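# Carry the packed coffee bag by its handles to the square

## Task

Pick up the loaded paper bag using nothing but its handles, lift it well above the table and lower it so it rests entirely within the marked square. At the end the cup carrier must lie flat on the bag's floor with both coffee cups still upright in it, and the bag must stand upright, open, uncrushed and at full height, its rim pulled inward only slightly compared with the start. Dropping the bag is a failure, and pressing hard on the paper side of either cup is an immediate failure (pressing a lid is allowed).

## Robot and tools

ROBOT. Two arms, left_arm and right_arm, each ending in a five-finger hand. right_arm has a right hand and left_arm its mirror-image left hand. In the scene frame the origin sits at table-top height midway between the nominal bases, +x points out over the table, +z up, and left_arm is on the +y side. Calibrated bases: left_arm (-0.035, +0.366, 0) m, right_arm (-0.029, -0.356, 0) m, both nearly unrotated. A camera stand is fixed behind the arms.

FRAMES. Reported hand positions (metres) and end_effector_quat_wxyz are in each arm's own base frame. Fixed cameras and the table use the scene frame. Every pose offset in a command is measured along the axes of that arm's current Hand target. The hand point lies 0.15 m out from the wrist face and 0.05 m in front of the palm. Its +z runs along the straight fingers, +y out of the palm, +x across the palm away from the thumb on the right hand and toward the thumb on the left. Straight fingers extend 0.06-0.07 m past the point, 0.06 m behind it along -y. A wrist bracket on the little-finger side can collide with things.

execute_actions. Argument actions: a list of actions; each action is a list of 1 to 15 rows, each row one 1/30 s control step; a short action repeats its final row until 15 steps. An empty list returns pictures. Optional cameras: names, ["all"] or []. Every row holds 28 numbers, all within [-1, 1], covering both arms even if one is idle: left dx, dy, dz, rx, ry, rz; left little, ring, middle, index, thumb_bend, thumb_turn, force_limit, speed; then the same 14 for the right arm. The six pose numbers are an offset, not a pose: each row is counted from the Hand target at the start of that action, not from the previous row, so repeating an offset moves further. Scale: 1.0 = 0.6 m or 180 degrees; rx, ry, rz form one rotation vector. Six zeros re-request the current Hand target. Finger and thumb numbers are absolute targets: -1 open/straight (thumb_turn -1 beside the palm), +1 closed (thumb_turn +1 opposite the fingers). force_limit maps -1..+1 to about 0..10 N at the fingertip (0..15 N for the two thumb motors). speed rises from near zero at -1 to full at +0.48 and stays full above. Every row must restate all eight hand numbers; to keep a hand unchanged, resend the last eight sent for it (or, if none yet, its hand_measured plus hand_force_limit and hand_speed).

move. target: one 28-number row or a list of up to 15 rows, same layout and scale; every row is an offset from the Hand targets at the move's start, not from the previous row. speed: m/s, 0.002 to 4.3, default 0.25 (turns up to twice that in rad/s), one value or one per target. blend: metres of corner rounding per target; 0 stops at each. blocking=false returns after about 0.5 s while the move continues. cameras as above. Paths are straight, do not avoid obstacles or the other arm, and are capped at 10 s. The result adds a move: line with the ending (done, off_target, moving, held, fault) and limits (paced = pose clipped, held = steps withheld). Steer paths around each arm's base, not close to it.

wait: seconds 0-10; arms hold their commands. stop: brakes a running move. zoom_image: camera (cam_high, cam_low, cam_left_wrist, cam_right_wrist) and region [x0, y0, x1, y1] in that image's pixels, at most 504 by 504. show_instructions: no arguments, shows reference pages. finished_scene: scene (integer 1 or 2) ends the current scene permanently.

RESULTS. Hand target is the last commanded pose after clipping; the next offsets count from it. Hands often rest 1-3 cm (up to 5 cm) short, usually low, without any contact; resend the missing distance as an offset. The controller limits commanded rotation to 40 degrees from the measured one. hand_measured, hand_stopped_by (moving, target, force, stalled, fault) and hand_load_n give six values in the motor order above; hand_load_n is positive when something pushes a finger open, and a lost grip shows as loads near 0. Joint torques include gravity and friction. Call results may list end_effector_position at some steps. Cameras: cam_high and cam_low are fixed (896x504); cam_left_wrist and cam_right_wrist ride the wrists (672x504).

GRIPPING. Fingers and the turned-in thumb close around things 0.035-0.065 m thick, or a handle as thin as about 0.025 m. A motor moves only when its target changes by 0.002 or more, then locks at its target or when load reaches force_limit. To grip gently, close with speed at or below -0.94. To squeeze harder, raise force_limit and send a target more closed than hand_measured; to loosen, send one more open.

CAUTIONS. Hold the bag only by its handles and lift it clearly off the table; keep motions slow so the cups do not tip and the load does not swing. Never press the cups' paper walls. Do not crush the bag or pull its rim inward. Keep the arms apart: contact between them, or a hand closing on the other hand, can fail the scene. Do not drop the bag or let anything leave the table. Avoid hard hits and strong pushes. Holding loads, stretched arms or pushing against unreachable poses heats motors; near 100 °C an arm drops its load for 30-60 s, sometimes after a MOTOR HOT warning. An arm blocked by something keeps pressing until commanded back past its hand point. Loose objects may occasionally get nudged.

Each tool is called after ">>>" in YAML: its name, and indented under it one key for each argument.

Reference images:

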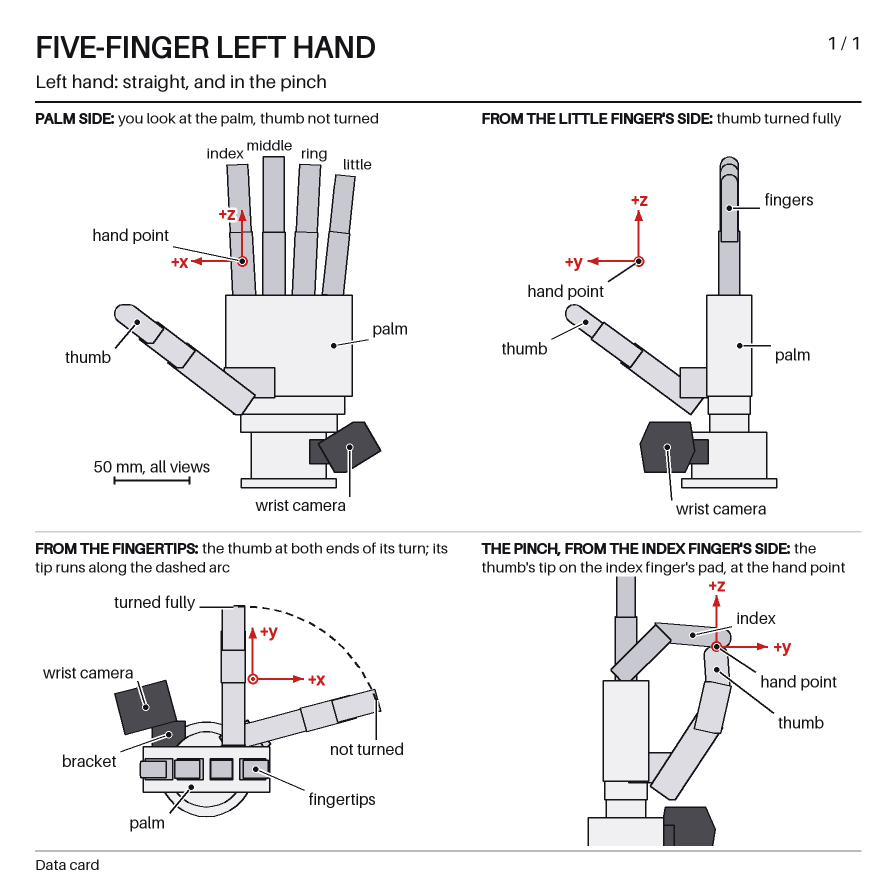

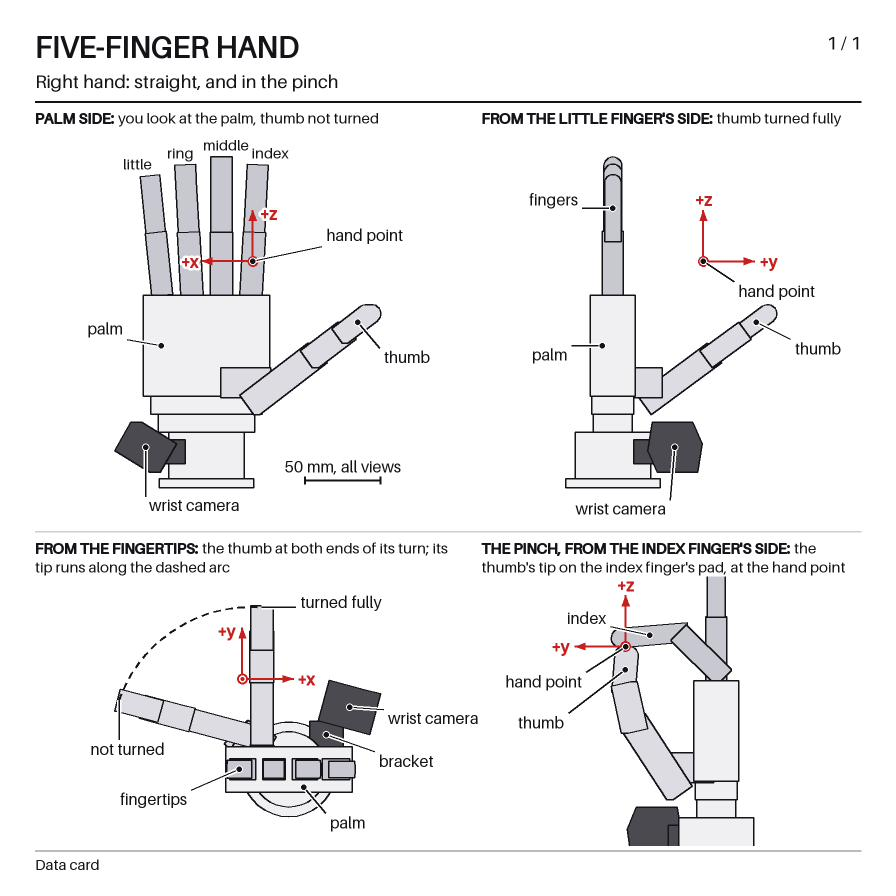

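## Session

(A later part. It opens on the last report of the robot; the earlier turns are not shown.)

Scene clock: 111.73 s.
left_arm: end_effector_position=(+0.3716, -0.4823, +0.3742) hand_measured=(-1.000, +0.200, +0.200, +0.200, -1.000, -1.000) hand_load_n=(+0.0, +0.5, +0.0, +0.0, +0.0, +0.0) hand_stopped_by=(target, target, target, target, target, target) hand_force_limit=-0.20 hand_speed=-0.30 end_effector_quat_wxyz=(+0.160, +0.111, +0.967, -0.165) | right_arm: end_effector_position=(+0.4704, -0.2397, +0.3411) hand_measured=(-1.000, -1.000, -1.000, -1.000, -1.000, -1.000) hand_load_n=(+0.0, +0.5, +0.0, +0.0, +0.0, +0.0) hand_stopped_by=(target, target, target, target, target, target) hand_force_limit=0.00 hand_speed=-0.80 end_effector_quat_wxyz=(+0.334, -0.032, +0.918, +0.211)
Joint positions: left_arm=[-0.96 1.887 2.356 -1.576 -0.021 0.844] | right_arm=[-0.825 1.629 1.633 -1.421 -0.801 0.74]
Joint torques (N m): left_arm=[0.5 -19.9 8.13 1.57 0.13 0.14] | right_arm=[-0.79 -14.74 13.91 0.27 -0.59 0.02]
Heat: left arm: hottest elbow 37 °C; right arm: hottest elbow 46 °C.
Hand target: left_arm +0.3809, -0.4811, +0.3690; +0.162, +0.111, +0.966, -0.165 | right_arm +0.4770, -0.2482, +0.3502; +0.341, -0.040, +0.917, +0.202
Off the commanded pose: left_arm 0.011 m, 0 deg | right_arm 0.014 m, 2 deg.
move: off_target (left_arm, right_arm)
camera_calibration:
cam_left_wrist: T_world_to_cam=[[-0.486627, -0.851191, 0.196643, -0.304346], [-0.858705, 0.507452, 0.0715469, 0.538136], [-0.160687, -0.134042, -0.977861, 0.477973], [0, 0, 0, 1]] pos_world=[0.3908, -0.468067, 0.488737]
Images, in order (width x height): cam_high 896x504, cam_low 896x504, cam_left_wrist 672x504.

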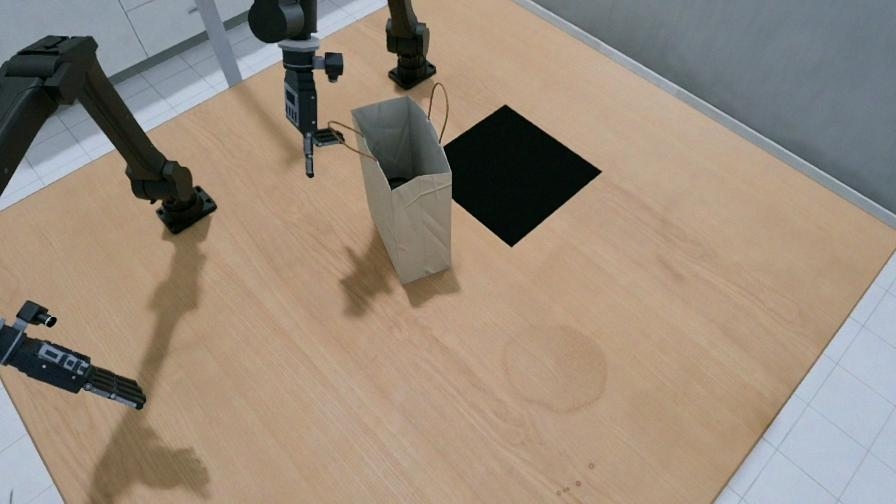

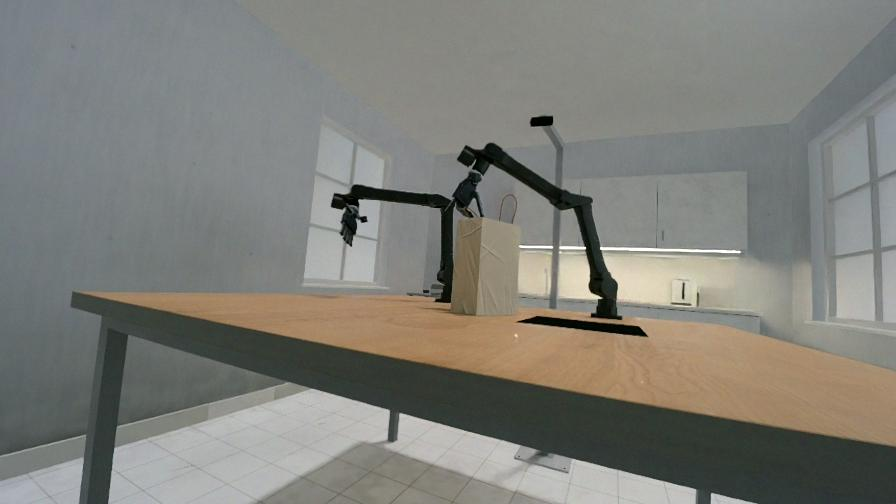

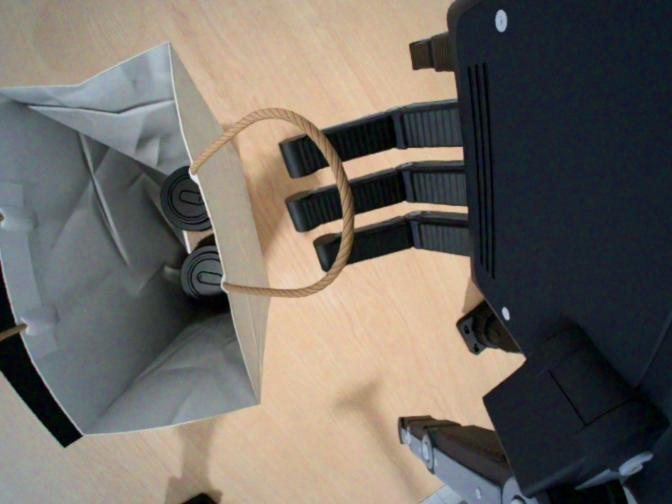

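>>> move:
  target:
    - [-0.0262,0.0335,-0.0657,0,0,0,-1,0.2,0.2,0.2,-1,-1,-0.2,-0.3, 0,0,0,0,0,0,-1,-1,-1,-1,-1,-1,0.0,-0.8]
    - [-0.0468,0.1042,-0.104,0,0,0,-1,0.2,0.2,0.2,-1,-1,-0.2,-0.3, 0,0,0,0,0,0,-1,-1,-1,-1,-1,-1,0.0,-0.8]
  speed: 0.08
  blend: 0.02
  cameras: ["cam_high","cam_low","cam_left_wrist"]

>>> zoom_image:
  camera: "cam_high"
  region: [280, 20, 480, 200]

>>> zoom_image:
  camera: "cam_low"
  region: [420, 160, 560, 300]

>>> zoom_image:
  camera: "cam_left_wrist"
  region: [60, 0, 500, 400]

Scene clock: 120.23 s.
left_arm: end_effector_position=(+0.4045, -0.4113, +0.3983) hand_measured=(-1.000, +0.200, +0.200, +0.200, -1.000, -1.000) hand_load_n=(+0.0, +0.5, +0.0, +0.0, +0.0, +0.0) hand_stopped_by=(target, target, target, target, target, target) hand_force_limit=-0.20 hand_speed=-0.30 end_effector_quat_wxyz=(+0.150, +0.107, +0.971, -0.155) | right_arm: end_effector_position=(+0.4704, -0.2397, +0.3411) hand_measured=(-1.000, -1.000, -1.000, -1.000, -1.000, -1.000) hand_load_n=(+0.0, +0.0, +0.0, +0.0, +0.0, +0.0) hand_stopped_by=(target, target, target, target, target, target) hand_force_limit=0.00 hand_speed=-0.80 end_effector_quat_wxyz=(+0.334, -0.032, +0.918, +0.211)
Joint positions: left_arm=[-0.836 1.836 2.356 -1.658 0.033 0.948] | right_arm=[-0.825 1.629 1.633 -1.421 -0.801 0.74]
Joint torques (N m): left_arm=[-0.03 -20.01 11.29 0.29 0.17 0.17] | right_arm=[-0.73 -14.74 13.9 0.29 -0.59 0.02]
Heat: left arm: hottest elbow 37 °C; right arm: hottest elbow 47 °C.
Hand target: left_arm +0.4063, -0.4060, +0.4170; +0.162, +0.111, +0.966, -0.165 | right_arm +0.4770, -0.2482, +0.3502; +0.341, -0.040, +0.917, +0.202
Off the commanded pose: left_arm 0.019 m, 2 deg | right_arm 0.014 m, 2 deg.
move: off_target (left_arm, right_arm)
camera_calibration:
cam_left_wrist: T_world_to_cam=[[-0.47625, -0.858979, 0.187993, -0.236568], [-0.860626, 0.499192, 0.100651, 0.514381], [-0.180302, -0.113857, -0.976999, 0.532306], [0, 0, 0, 1]] pos_world=[0.426, -0.399375, 0.512763]
Images, in order (width x height): cam_high 896x504, cam_low 896x504, cam_left_wrist 672x504.

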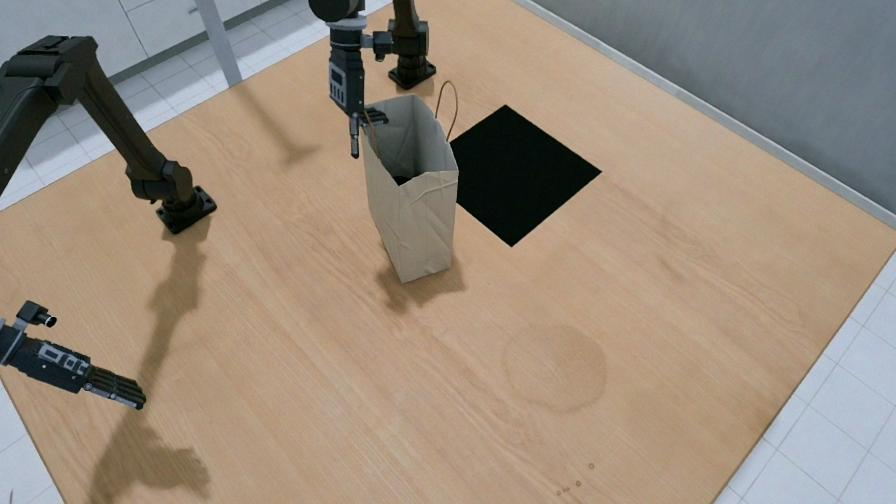

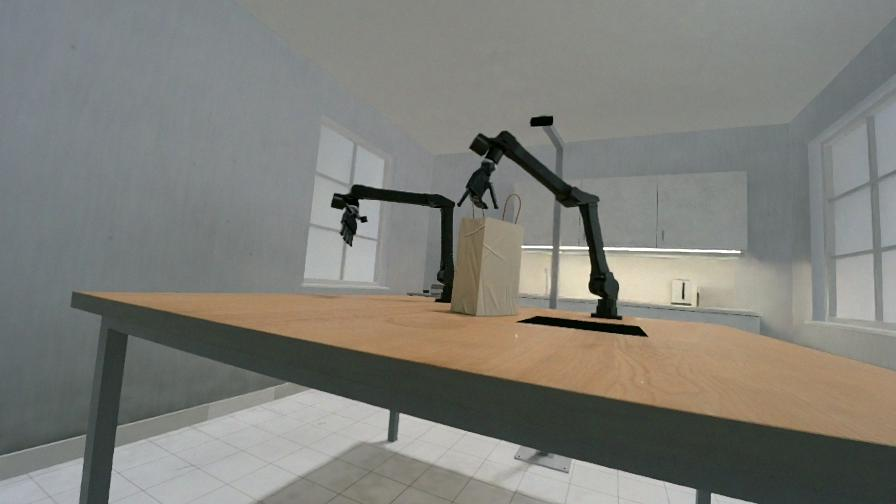

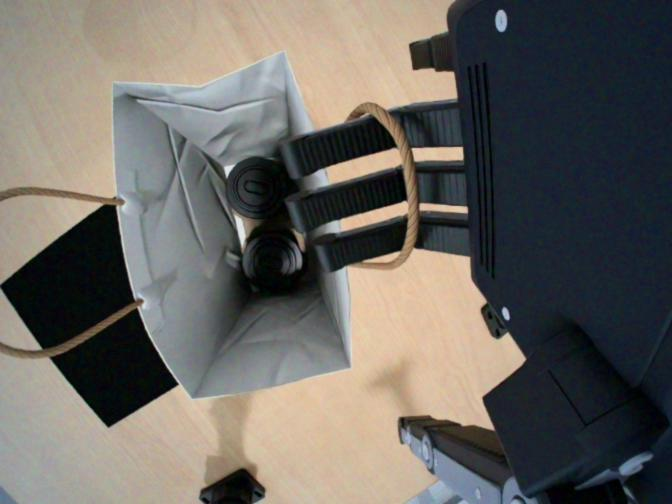

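Scaled by 2.520 from the camera's 896x504 image, which has a finer 1280x720 frame.

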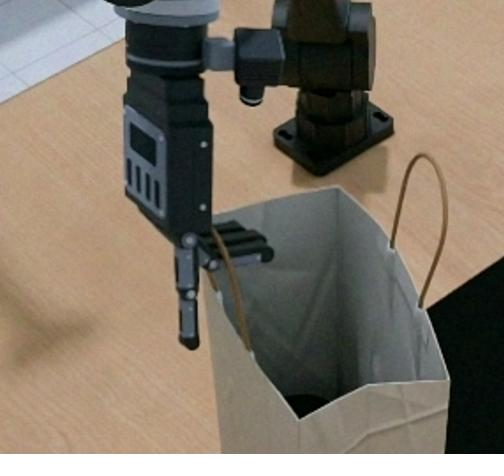

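Scaled by 3.600 from the camera's 896x504 image, which has a finer 1280x720 frame.

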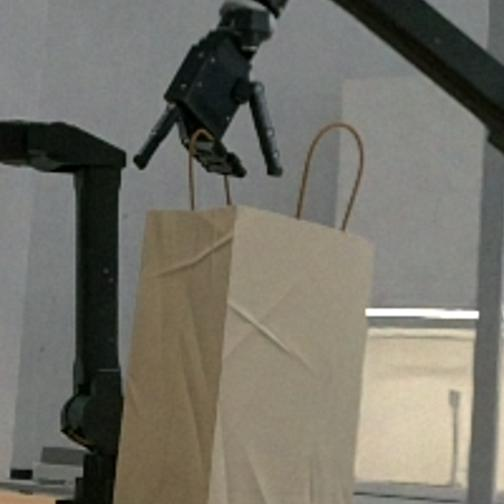

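Scaled by 1.145 from the camera's 672x504 image, which has a finer 960x720 frame.

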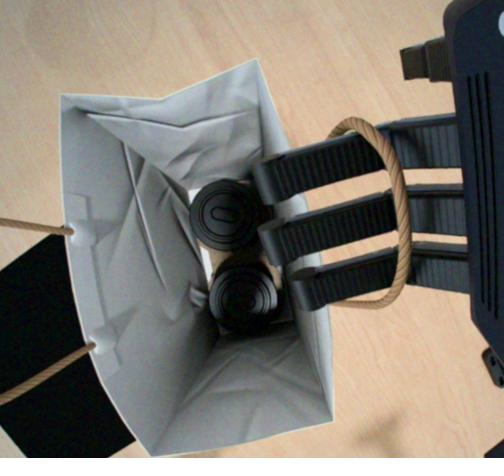

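>>> move:
  target: [0,0,0,0,0,0,-1,-1,-1,-1,-1,-1,-0.2,-0.3, 0,0,0,0,0,0,-1,-1,-1,-1,-1,-1,0.0,-0.8]
  speed: 0.1
  cameras: ["cam_high","cam_left_wrist"]

>>> move:
  target: [0,0,-0.1333,0,0,0,-1,-1,-1,-1,-1,-1,-0.2,-0.3, 0,0,0,0,0,0,-1,-1,-1,-1,-1,-1,0.0,-0.8]
  speed: 0.1
  cameras: ["cam_high","cam_low","cam_left_wrist"]

>>> zoom_image:
  camera: "cam_high"
  region: [280, 20, 480, 200]

>>> zoom_image:
  camera: "cam_low"
  region: [420, 160, 560, 300]

Scene clock: 162.33 s.
left_arm: end_effector_position=(+0.4043, -0.4111, +0.3992) hand_measured=(-1.000, -1.000, -1.000, -1.000, -1.000, -1.000) hand_load_n=(+0.0, -0.5, +0.0, +0.0, +0.0, +0.0) hand_stopped_by=(target, target, target, target, target, target) hand_force_limit=-0.20 hand_speed=-0.30 end_effector_quat_wxyz=(+0.150, +0.109, +0.970, -0.155) | right_arm: end_effector_position=(+0.4704, -0.2397, +0.3411) hand_measured=(-1.000, -1.000, -1.000, -1.000, -1.000, -1.000) hand_load_n=(+0.0, +0.0, +0.0, +0.0, -0.5, +0.0) hand_stopped_by=(target, target, target, target, target, target) hand_force_limit=0.00 hand_speed=-0.80 end_effector_quat_wxyz=(+0.334, -0.032, +0.918, +0.211)
Joint positions: left_arm=[-0.836 1.834 2.356 -1.658 0.033 0.951] | right_arm=[-0.825 1.629 1.633 -1.421 -0.801 0.74]
Joint torques (N m): left_arm=[0.21 -20.01 11.29 0.35 0.16 0.14] | right_arm=[-0.79 -14.74 13.89 0.28 -0.59 0.02]
Heat: left arm: hottest elbow 38 °C; right arm: hottest elbow 48 °C.
Hand target: left_arm +0.4063, -0.4059, +0.4170; +0.162, +0.111, +0.966, -0.165 | right_arm +0.4770, -0.2482, +0.3502; +0.341, -0.040, +0.917, +0.202
Off the commanded pose: left_arm 0.019 m, 2 deg | right_arm 0.014 m, 2 deg.
move: off_target (left_arm, right_arm)
camera_calibration:
cam_left_wrist: T_world_to_cam=[[-0.478459, -0.857749, 0.187997, -0.235239], [-0.859647, 0.50121, 0.0989734, 0.515047], [-0.17912, -0.114256, -0.97717, 0.532572], [0, 0, 0, 1]] pos_world=[0.4256, -0.399073, 0.513662]
Images, in order (width x height): cam_high 896x504, cam_left_wrist 672x504.

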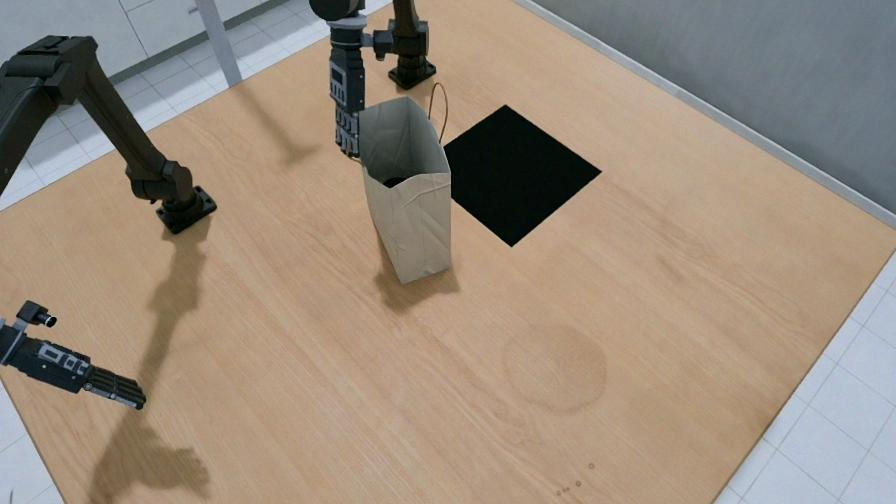

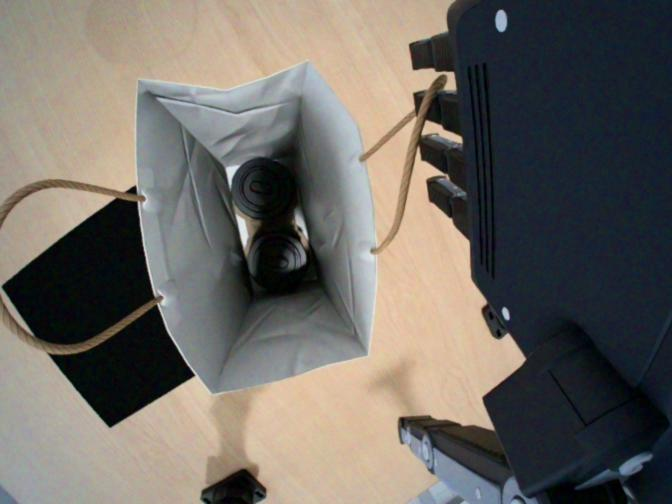

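Scene clock: 163.67 s.
left_arm: end_effector_position=(+0.3788, -0.3823, +0.4711) hand_measured=(-1.000, -1.000, -1.000, -1.000, -1.000, -1.000) hand_load_n=(+0.0, +0.0, +0.0, +0.0, +0.0, +0.0) hand_stopped_by=(target, target, target, target, target, target) hand_force_limit=-0.20 hand_speed=-0.30 end_effector_quat_wxyz=(+0.194, +0.111, +0.955, -0.193) | right_arm: end_effector_position=(+0.4704, -0.2397, +0.3411) hand_measured=(-1.000, -1.000, -1.000, -1.000, -1.000, -1.000) hand_load_n=(+0.0, +0.0, +0.0, +0.0, +0.0, -0.5) hand_stopped_by=(target, target, target, target, target, target) hand_force_limit=0.00 hand_speed=-0.80 end_effector_quat_wxyz=(+0.334, -0.032, +0.918, +0.211)
Joint positions: left_arm=[-0.836 1.727 2.398 -1.688 0.033 0.956] | right_arm=[-0.825 1.629 1.633 -1.421 -0.801 0.74]
Joint torques (N m): left_arm=[0.38 -16.09 12.14 0.47 0.03 0.14] | right_arm=[-0.79 -14.74 13.91 0.29 -0.58 0.02]
Heat: left arm: hottest elbow 39 °C; right arm: hottest elbow 48 °C.
Hand target: left_arm +0.3842, -0.3776, +0.4883; +0.162, +0.111, +0.966, -0.165 | right_arm +0.4770, -0.2482, +0.3502; +0.341, -0.040, +0.917, +0.202
Off the commanded pose: left_arm 0.019 m, 5 deg | right_arm 0.014 m, 2 deg.
joint sent to its limit (left arm) — joint 4 (wrist pitch), lower limit. The joint targets are off in orientation, not in position.
move: off_target (left_arm, right_arm)
camera_calibration:
cam_left_wrist: T_world_to_cam=[[-0.499635, -0.837423, 0.221556, -0.236315], [-0.86053, 0.509143, -0.0161694, 0.529282], [-0.0992632, -0.198735, -0.975014, 0.537984], [0, 0, 0, 1]] pos_world=[0.390794, -0.36046, 0.585457]
Images, in order (width x height): cam_high 896x504, cam_low 896x504, cam_left_wrist 672x504.

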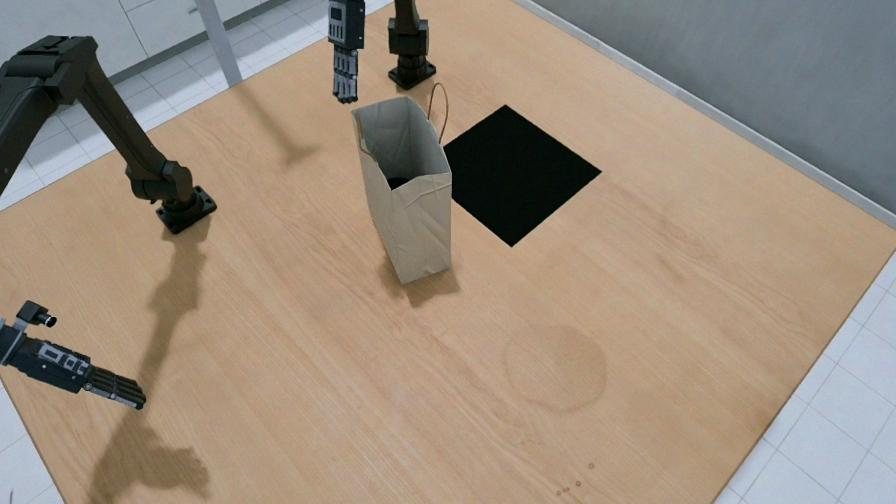

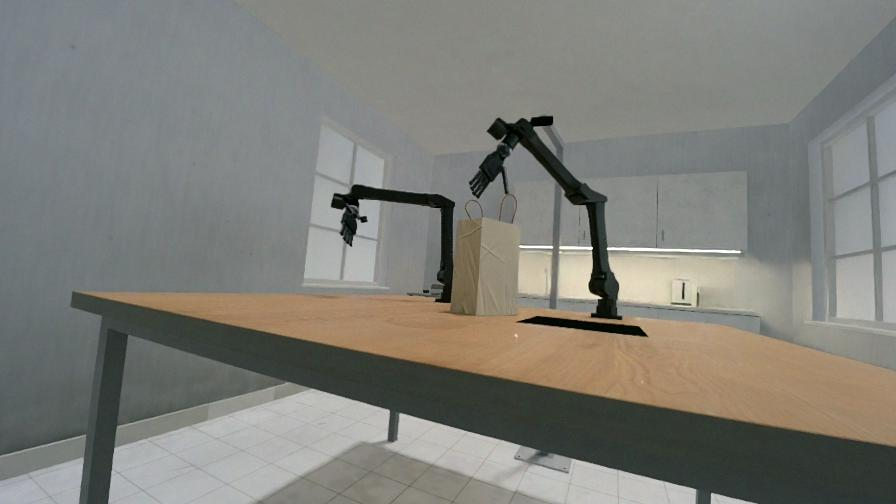

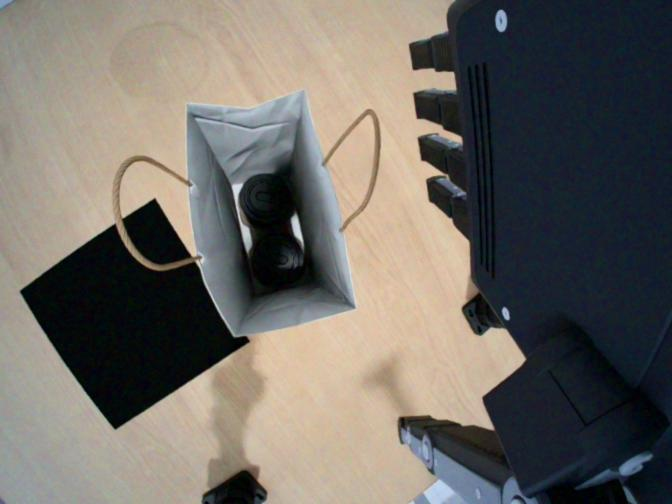

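Scaled by 2.520 from the camera's 896x504 image, which has a finer 1280x720 frame.

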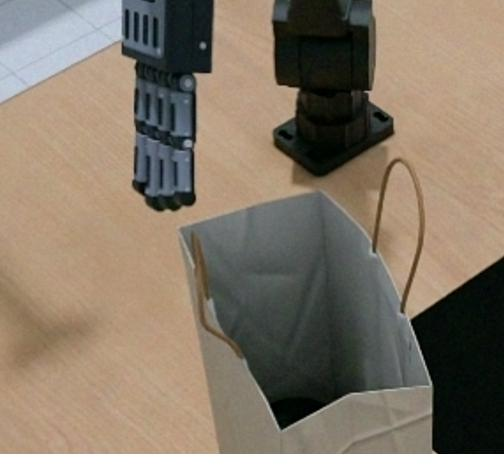

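Scaled by 3.600 from the camera's 896x504 image, which has a finer 1280x720 frame.

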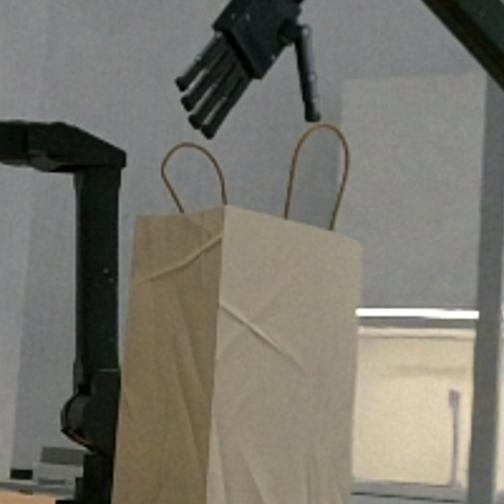

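>>> move:
  target:
    - [-0.0238,0.1398,-0.005,0,0,0,-1,-1,-1,-1,-1,-1,-0.2,-0.3, 0.1078,0.6652,-0.036,-0.1221,-0.0403,-0.803,-1,-1,-1,-1,-1,-1,0.0,-0.8]
    - [-0.0278,0.2167,0.0675,0,0,0,-1,-1,-1,-1,-1,-1,-0.2,-0.3, 0.1078,0.6652,-0.036,-0.1221,-0.0403,-0.803,-1,-1,-1,-1,-1,-1,0.0,-0.8]
  speed: [0.2,0.08]
  blend: 0.01
  cameras: ["all"]

>>> zoom_image:
  camera: "cam_high"
  region: [280, 20, 480, 200]

>>> zoom_image:
  camera: "cam_low"
  region: [420, 160, 560, 300]

>>> zoom_image:
  camera: "cam_left_wrist"
  region: [60, 0, 500, 400]

Scene clock: 184.70 s.
left_arm: end_effector_position=(+0.4408, -0.2784, +0.4223) hand_measured=(-1.000, -1.000, -1.000, -1.000, -1.000, -1.000) hand_load_n=(+0.0, +0.0, +0.0, +0.0, +0.0, +0.0) hand_stopped_by=(target, target, target, target, target, target) hand_force_limit=-0.20 hand_speed=-0.30 end_effector_quat_wxyz=(+0.157, +0.109, +0.968, -0.163) | right_arm: end_effector_position=(+0.3306, +0.1105, +0.4405) hand_measured=(-1.000, -1.000, -1.000, -1.000, -1.000, -1.000) hand_load_n=(+0.0, +0.0, +0.0, -0.5, +0.0, +0.0) hand_stopped_by=(target, target, target, target, target, target) hand_force_limit=0.00 hand_speed=-0.80 end_effector_quat_wxyz=(-0.321, +0.920, -0.198, +0.109)
Joint positions: left_arm=[-0.593 1.655 2.172 -1.653 0.141 1.172] | right_arm=[0.109 1.202 1.717 -1.622 -0.534 -0.909]
Joint torques (N m): left_arm=[0.26 -16.67 7.76 1.48 0.28 0.14] | right_arm=[0.03 -9.05 13.18 0.85 -0.19 0]
Heat: left arm: hottest elbow 38 °C; right arm: hottest elbow 48 °C.
Hand target: left_arm +0.4457, -0.2749, +0.4215; +0.162, +0.112, +0.966, -0.165 | right_arm +0.3301, +0.1127, +0.4601; -0.327, +0.918, -0.182, +0.131
Off the commanded pose: left_arm 0.006 m, 1 deg | right_arm 0.020 m, 3 deg.
move: off_target (right_arm)
camera_calibration:
cam_left_wrist: T_world_to_cam=[[-0.482783, -0.853431, 0.196406, -0.108745], [-0.859602, 0.504671, 0.079941, 0.486717], [-0.167345, -0.130237, -0.977258, 0.567194], [0, 0, 0, 1]] pos_world=[0.4608, -0.264569, 0.536744]
cam_right_wrist: T_world_to_cam=[[-0.0591883, -0.787514, -0.613448, 0.379005], [-0.980261, -0.0702741, 0.184795, 0.252509], [-0.188638, 0.612277, -0.76781, 0.448042], [0, 0, 0, 1]] pos_world=[0.354476, 0.0418907, 0.529849]

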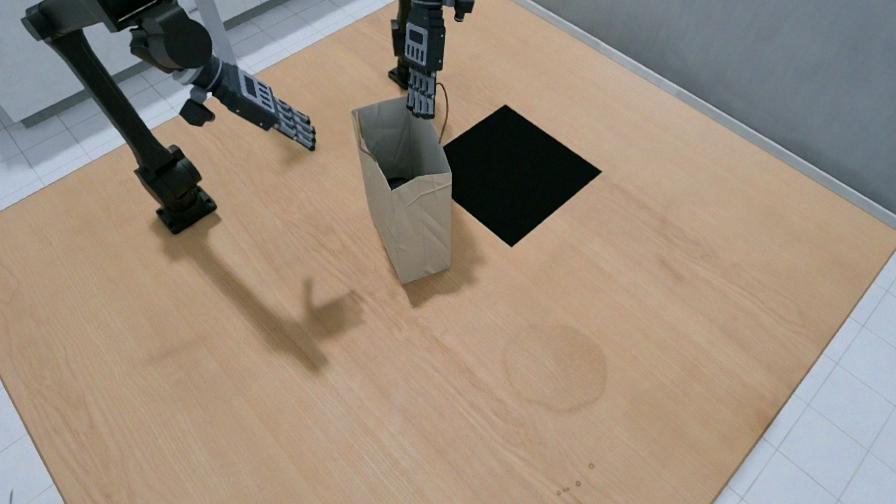

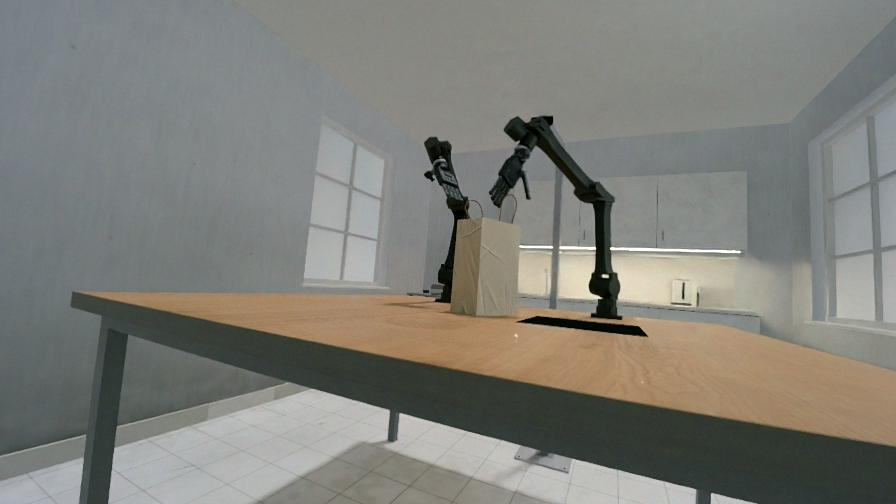

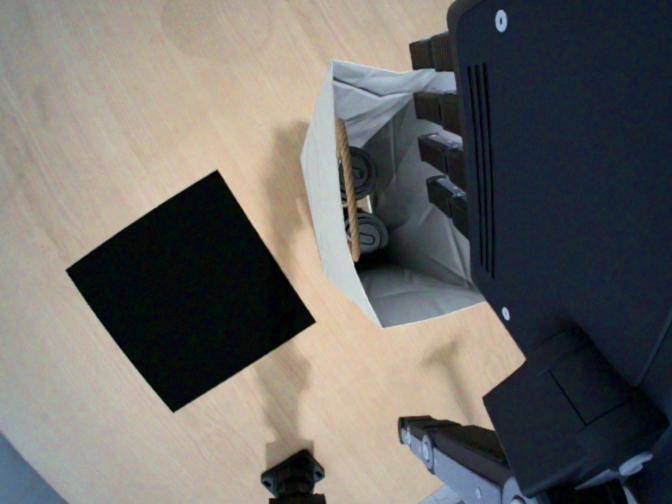

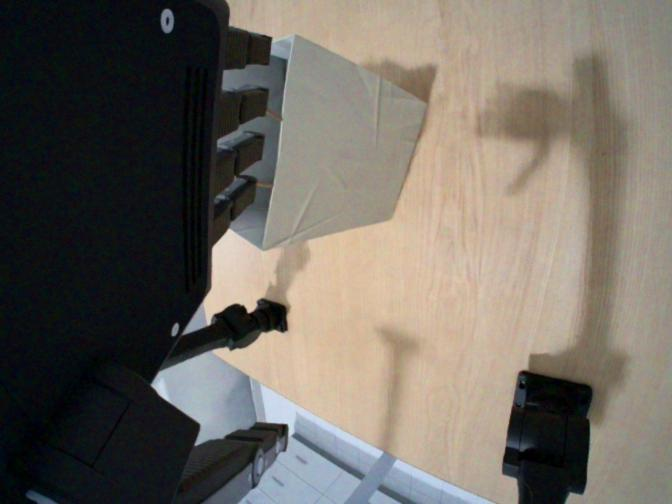

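Scaled by 2.520 from the camera's 896x504 image, which has a finer 1280x720 frame.

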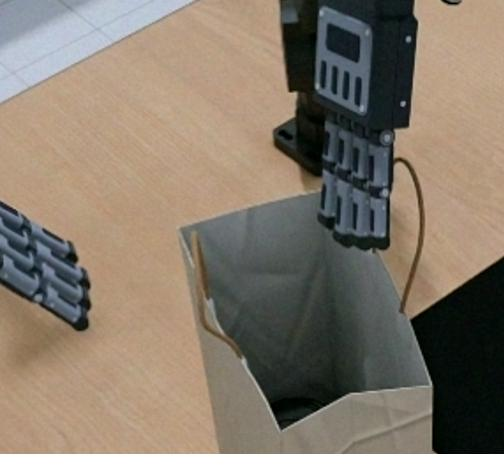

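Scaled by 3.600 from the camera's 896x504 image, which has a finer 1280x720 frame.

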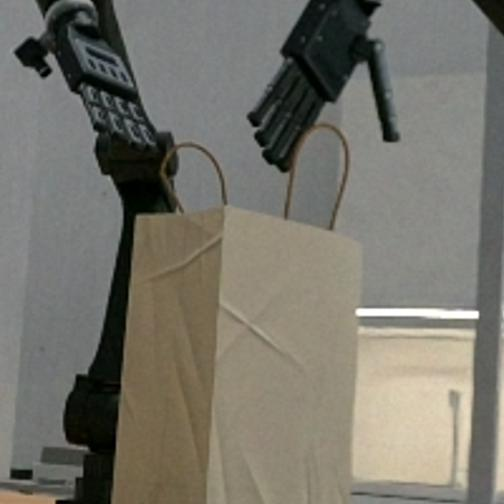

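Scaled by 1.145 from the camera's 672x504 image, which has a finer 960x720 frame.

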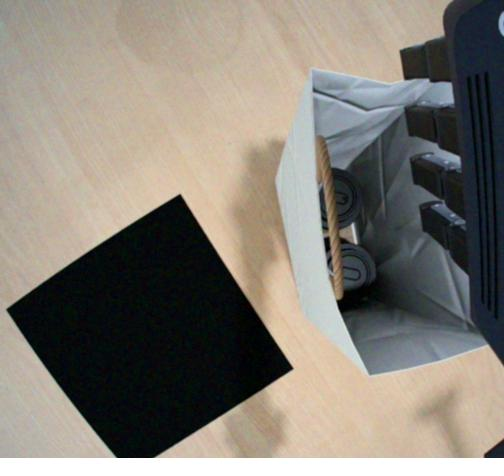

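>>> move:
  target: [0.0055,0.0165,0.0283,0,0,0,-1,-1,-1,-1,-1,-1,-0.2,-0.3, 0,0,0,0,0,0,-1,-1,-1,-1,-1,-1,0.0,-0.8]
  speed: 0.08
  cameras: []

>>> move:
  target: [0,0,0,0,0,0,-1,0.2,0.2,0.2,-1,-1,-0.2,-0.3, 0,0,0,0,0,0,-1,-1,-1,-1,-1,-1,0.0,-0.8]
  speed: 0.08
  cameras: ["cam_high","cam_low","cam_left_wrist"]

>>> zoom_image:
  camera: "cam_low"
  region: [420, 160, 560, 300]

>>> zoom_image:
  camera: "cam_left_wrist"
  region: [160, 0, 500, 340]

Scene clock: 191.30 s.
left_arm: end_effector_position=(+0.4452, -0.2763, +0.4022) hand_measured=(-1.000, -1.000, -1.000, -1.000, -1.000, -1.000) hand_load_n=(+0.0, +0.0, +0.0, +0.0, +0.0, +0.0) hand_stopped_by=(target, target, target, target, target, target) hand_force_limit=-0.20 hand_speed=-0.30 end_effector_quat_wxyz=(+0.156, +0.110, +0.968, -0.163) | right_arm: end_effector_position=(+0.3306, +0.1105, +0.4405) hand_measured=(-1.000, -1.000, -1.000, -1.000, -1.000, -1.000) hand_load_n=(+0.0, +0.0, +0.0, +0.0, +0.0, +0.0) hand_stopped_by=(target, target, target, target, target, target) hand_force_limit=0.00 hand_speed=-0.80 end_effector_quat_wxyz=(-0.321, +0.920, -0.198, +0.109)
Joint positions: left_arm=[-0.584 1.632 2.084 -1.591 0.145 1.182] | right_arm=[0.109 1.202 1.717 -1.622 -0.534 -0.909]
Joint torques (N m): left_arm=[0.32 -16.73 7.91 1.5 0.29 0.15] | right_arm=[-0.09 -9.11 13.19 0.85 -0.19 0]
Heat: left arm: hottest elbow 37 °C; right arm: hottest elbow 48 °C.
Hand target: left_arm +0.4501, -0.2714, +0.4022; +0.162, +0.111, +0.966, -0.165 | right_arm +0.3301, +0.1127, +0.4601; -0.327, +0.918, -0.182, +0.131
Off the commanded pose: left_arm 0.007 m, 1 deg | right_arm 0.020 m, 3 deg.
move: off_target (right_arm)
No camera images: "cameras" was empty.

Scene clock: 192.23 s.
left_arm: end_effector_position=(+0.4445, -0.2764, +0.3997) hand_measured=(-1.000, +0.200, +0.200, +0.200, -1.000, -1.000) hand_load_n=(+0.0, +0.5, +0.0, +1.0, +0.0, +0.0) hand_stopped_by=(target, target, target, target, target, target) hand_force_limit=-0.20 hand_speed=-0.30 end_effector_quat_wxyz=(+0.153, +0.111, +0.969, -0.162) | right_arm: end_effector_position=(+0.3306, +0.1105, +0.4405) hand_measured=(-1.000, -1.000, -1.000, -1.000, -1.000, -1.000) hand_load_n=(+0.0, +0.0, +0.0, +0.0, +0.0, -0.5) hand_stopped_by=(target, target, target, target, target, target) hand_force_limit=0.00 hand_speed=-0.80 end_effector_quat_wxyz=(-0.321, +0.920, -0.198, +0.109)
Joint positions: left_arm=[-0.584 1.632 2.078 -1.591 0.148 1.183] | right_arm=[0.109 1.202 1.717 -1.622 -0.534 -0.909]
Joint torques (N m): left_arm=[0.44 -16.79 8.43 1.48 0.17 0.14] | right_arm=[-0.03 -9.05 13.18 0.88 -0.19 0]
Heat: left arm: hottest elbow 37 °C; right arm: hottest elbow 48 °C.
Hand target: left_arm +0.4500, -0.2714, +0.4022; +0.162, +0.112, +0.966, -0.165 | right_arm +0.3301, +0.1127, +0.4601; -0.327, +0.918, -0.182, +0.131
Off the commanded pose: left_arm 0.008 m, 1 deg | right_arm 0.020 m, 3 deg.
move: off_target (right_arm)
camera_calibration:
cam_left_wrist: T_world_to_cam=[[-0.484568, -0.852073, 0.197905, -0.100196], [-0.856971, 0.507795, 0.0880096, 0.487078], [-0.175486, -0.126952, -0.976262, 0.550149], [0, 0, 0, 1]] pos_world=[0.465403, -0.262867, 0.514051]
Images, in order (width x height): cam_high 896x504, cam_low 896x504, cam_left_wrist 672x504.

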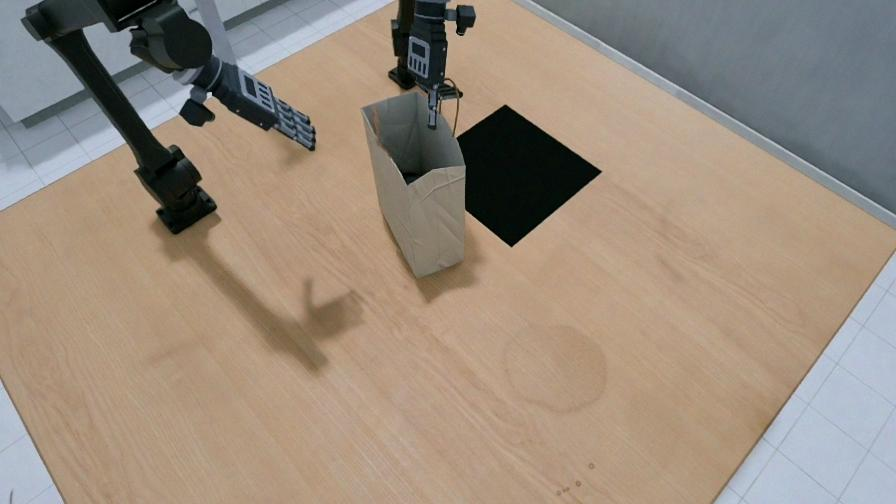

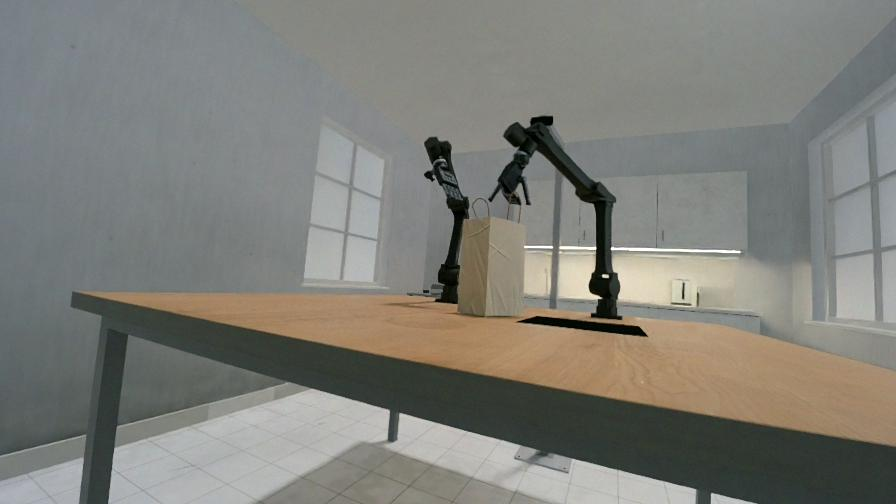

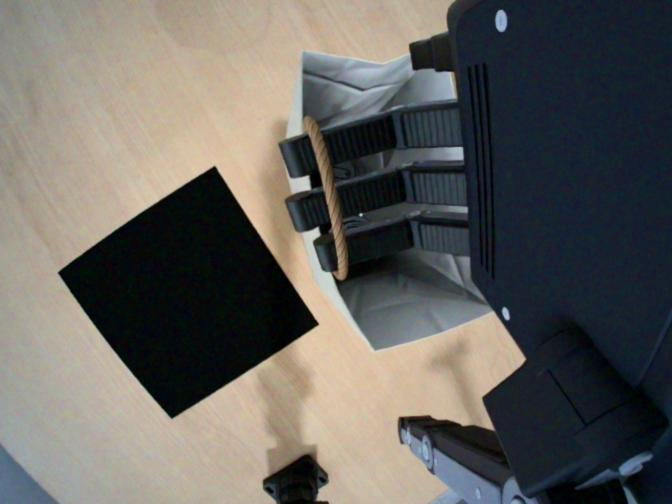

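Scaled by 3.600 from the camera's 896x504 image, which has a finer 1280x720 frame.

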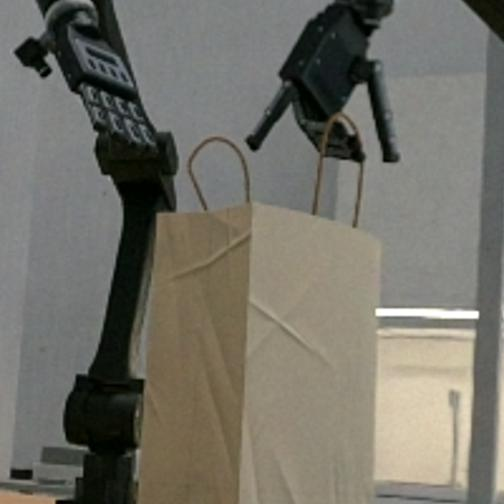

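Scaled by 1.482 from the camera's 672x504 image, which has a finer 960x720 frame.

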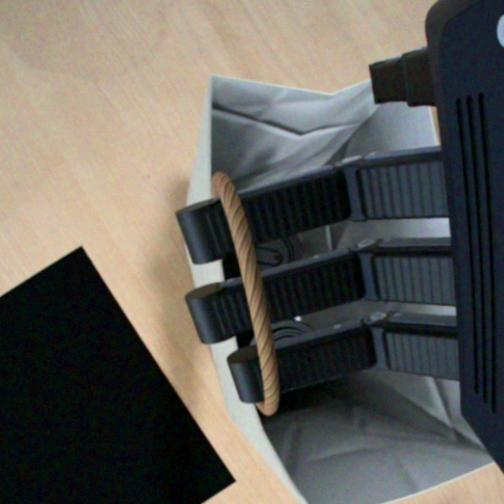

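>>> move:
  target: [-0.0025,0.0240,-0.005,0,0,0,-1,0.2,0.2,0.2,-1,-1,-0.2,-0.3, 0,0,0,0,0,0,-1,-1,-1,-1,-1,-1,0.0,-0.8]
  speed: 0.06
  cameras: ["cam_left_wrist"]

>>> zoom_image:
  camera: "cam_left_wrist"
  region: [160, 0, 500, 340]

Scene clock: 196.57 s.
left_arm: end_effector_position=(+0.4508, -0.2624, +0.3965) hand_measured=(-1.000, +0.200, +0.200, +0.200, -1.000, -1.000) hand_load_n=(+0.0, +0.5, +0.5, +0.5, +0.0, +0.0) hand_stopped_by=(target, target, target, target, target, target) hand_force_limit=-0.20 hand_speed=-0.30 end_effector_quat_wxyz=(+0.151, +0.108, +0.969, -0.161) | right_arm: end_effector_position=(+0.3306, +0.1105, +0.4405) hand_measured=(-1.000, -1.000, -1.000, -1.000, -1.000, -1.000) hand_load_n=(+0.0, +0.0, +0.0, +0.0, +0.0, +0.0) hand_stopped_by=(target, target, target, target, target, target) hand_force_limit=0.00 hand_speed=-0.80 end_effector_quat_wxyz=(-0.321, +0.920, -0.198, +0.109)
Joint positions: left_arm=[-0.553 1.627 2.064 -1.591 0.159 1.207] | right_arm=[0.109 1.202 1.717 -1.622 -0.534 -0.909]
Joint torques (N m): left_arm=[0.32 -17.14 8.27 1.51 0.25 0.16] | right_arm=[0.03 -9.17 13.18 0.87 -0.19 0]
Heat: left arm: hottest elbow 37 °C; right arm: hottest elbow 48 °C.
Hand target: left_arm +0.4545, -0.2571, +0.4014; +0.162, +0.111, +0.966, -0.165 | right_arm +0.3301, +0.1127, +0.4601; -0.327, +0.918, -0.182, +0.131
Off the commanded pose: left_arm 0.008 m, 2 deg | right_arm 0.020 m, 3 deg.
move: off_target (right_arm)
camera_calibration:
cam_left_wrist: T_world_to_cam=[[-0.47951, -0.854991, 0.197638, -0.0875779], [-0.858998, 0.50337, 0.0934927, 0.483284], [-0.179421, -0.12494, -0.975806, 0.552088], [0, 0, 0, 1]] pos_world=[0.472201, -0.249171, 0.510856]
Images, in order (width x height): cam_left_wrist 672x504.

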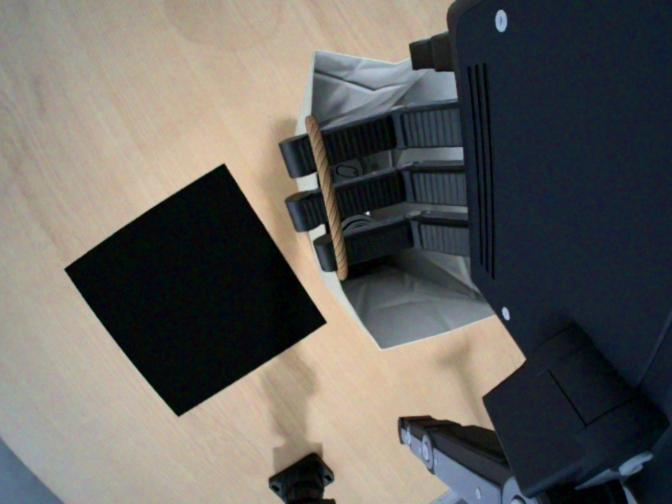

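Scaled by 1.482 from the camera's 672x504 image, which has a finer 960x720 frame.

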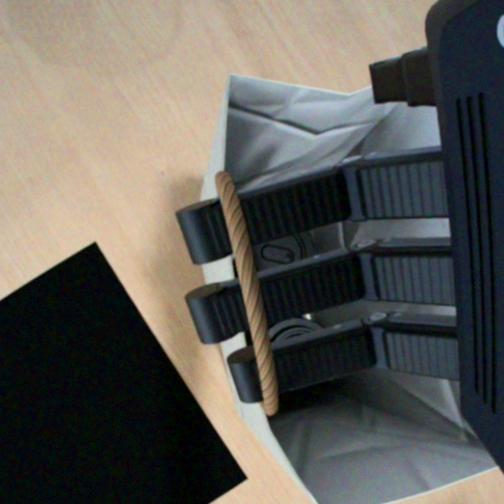

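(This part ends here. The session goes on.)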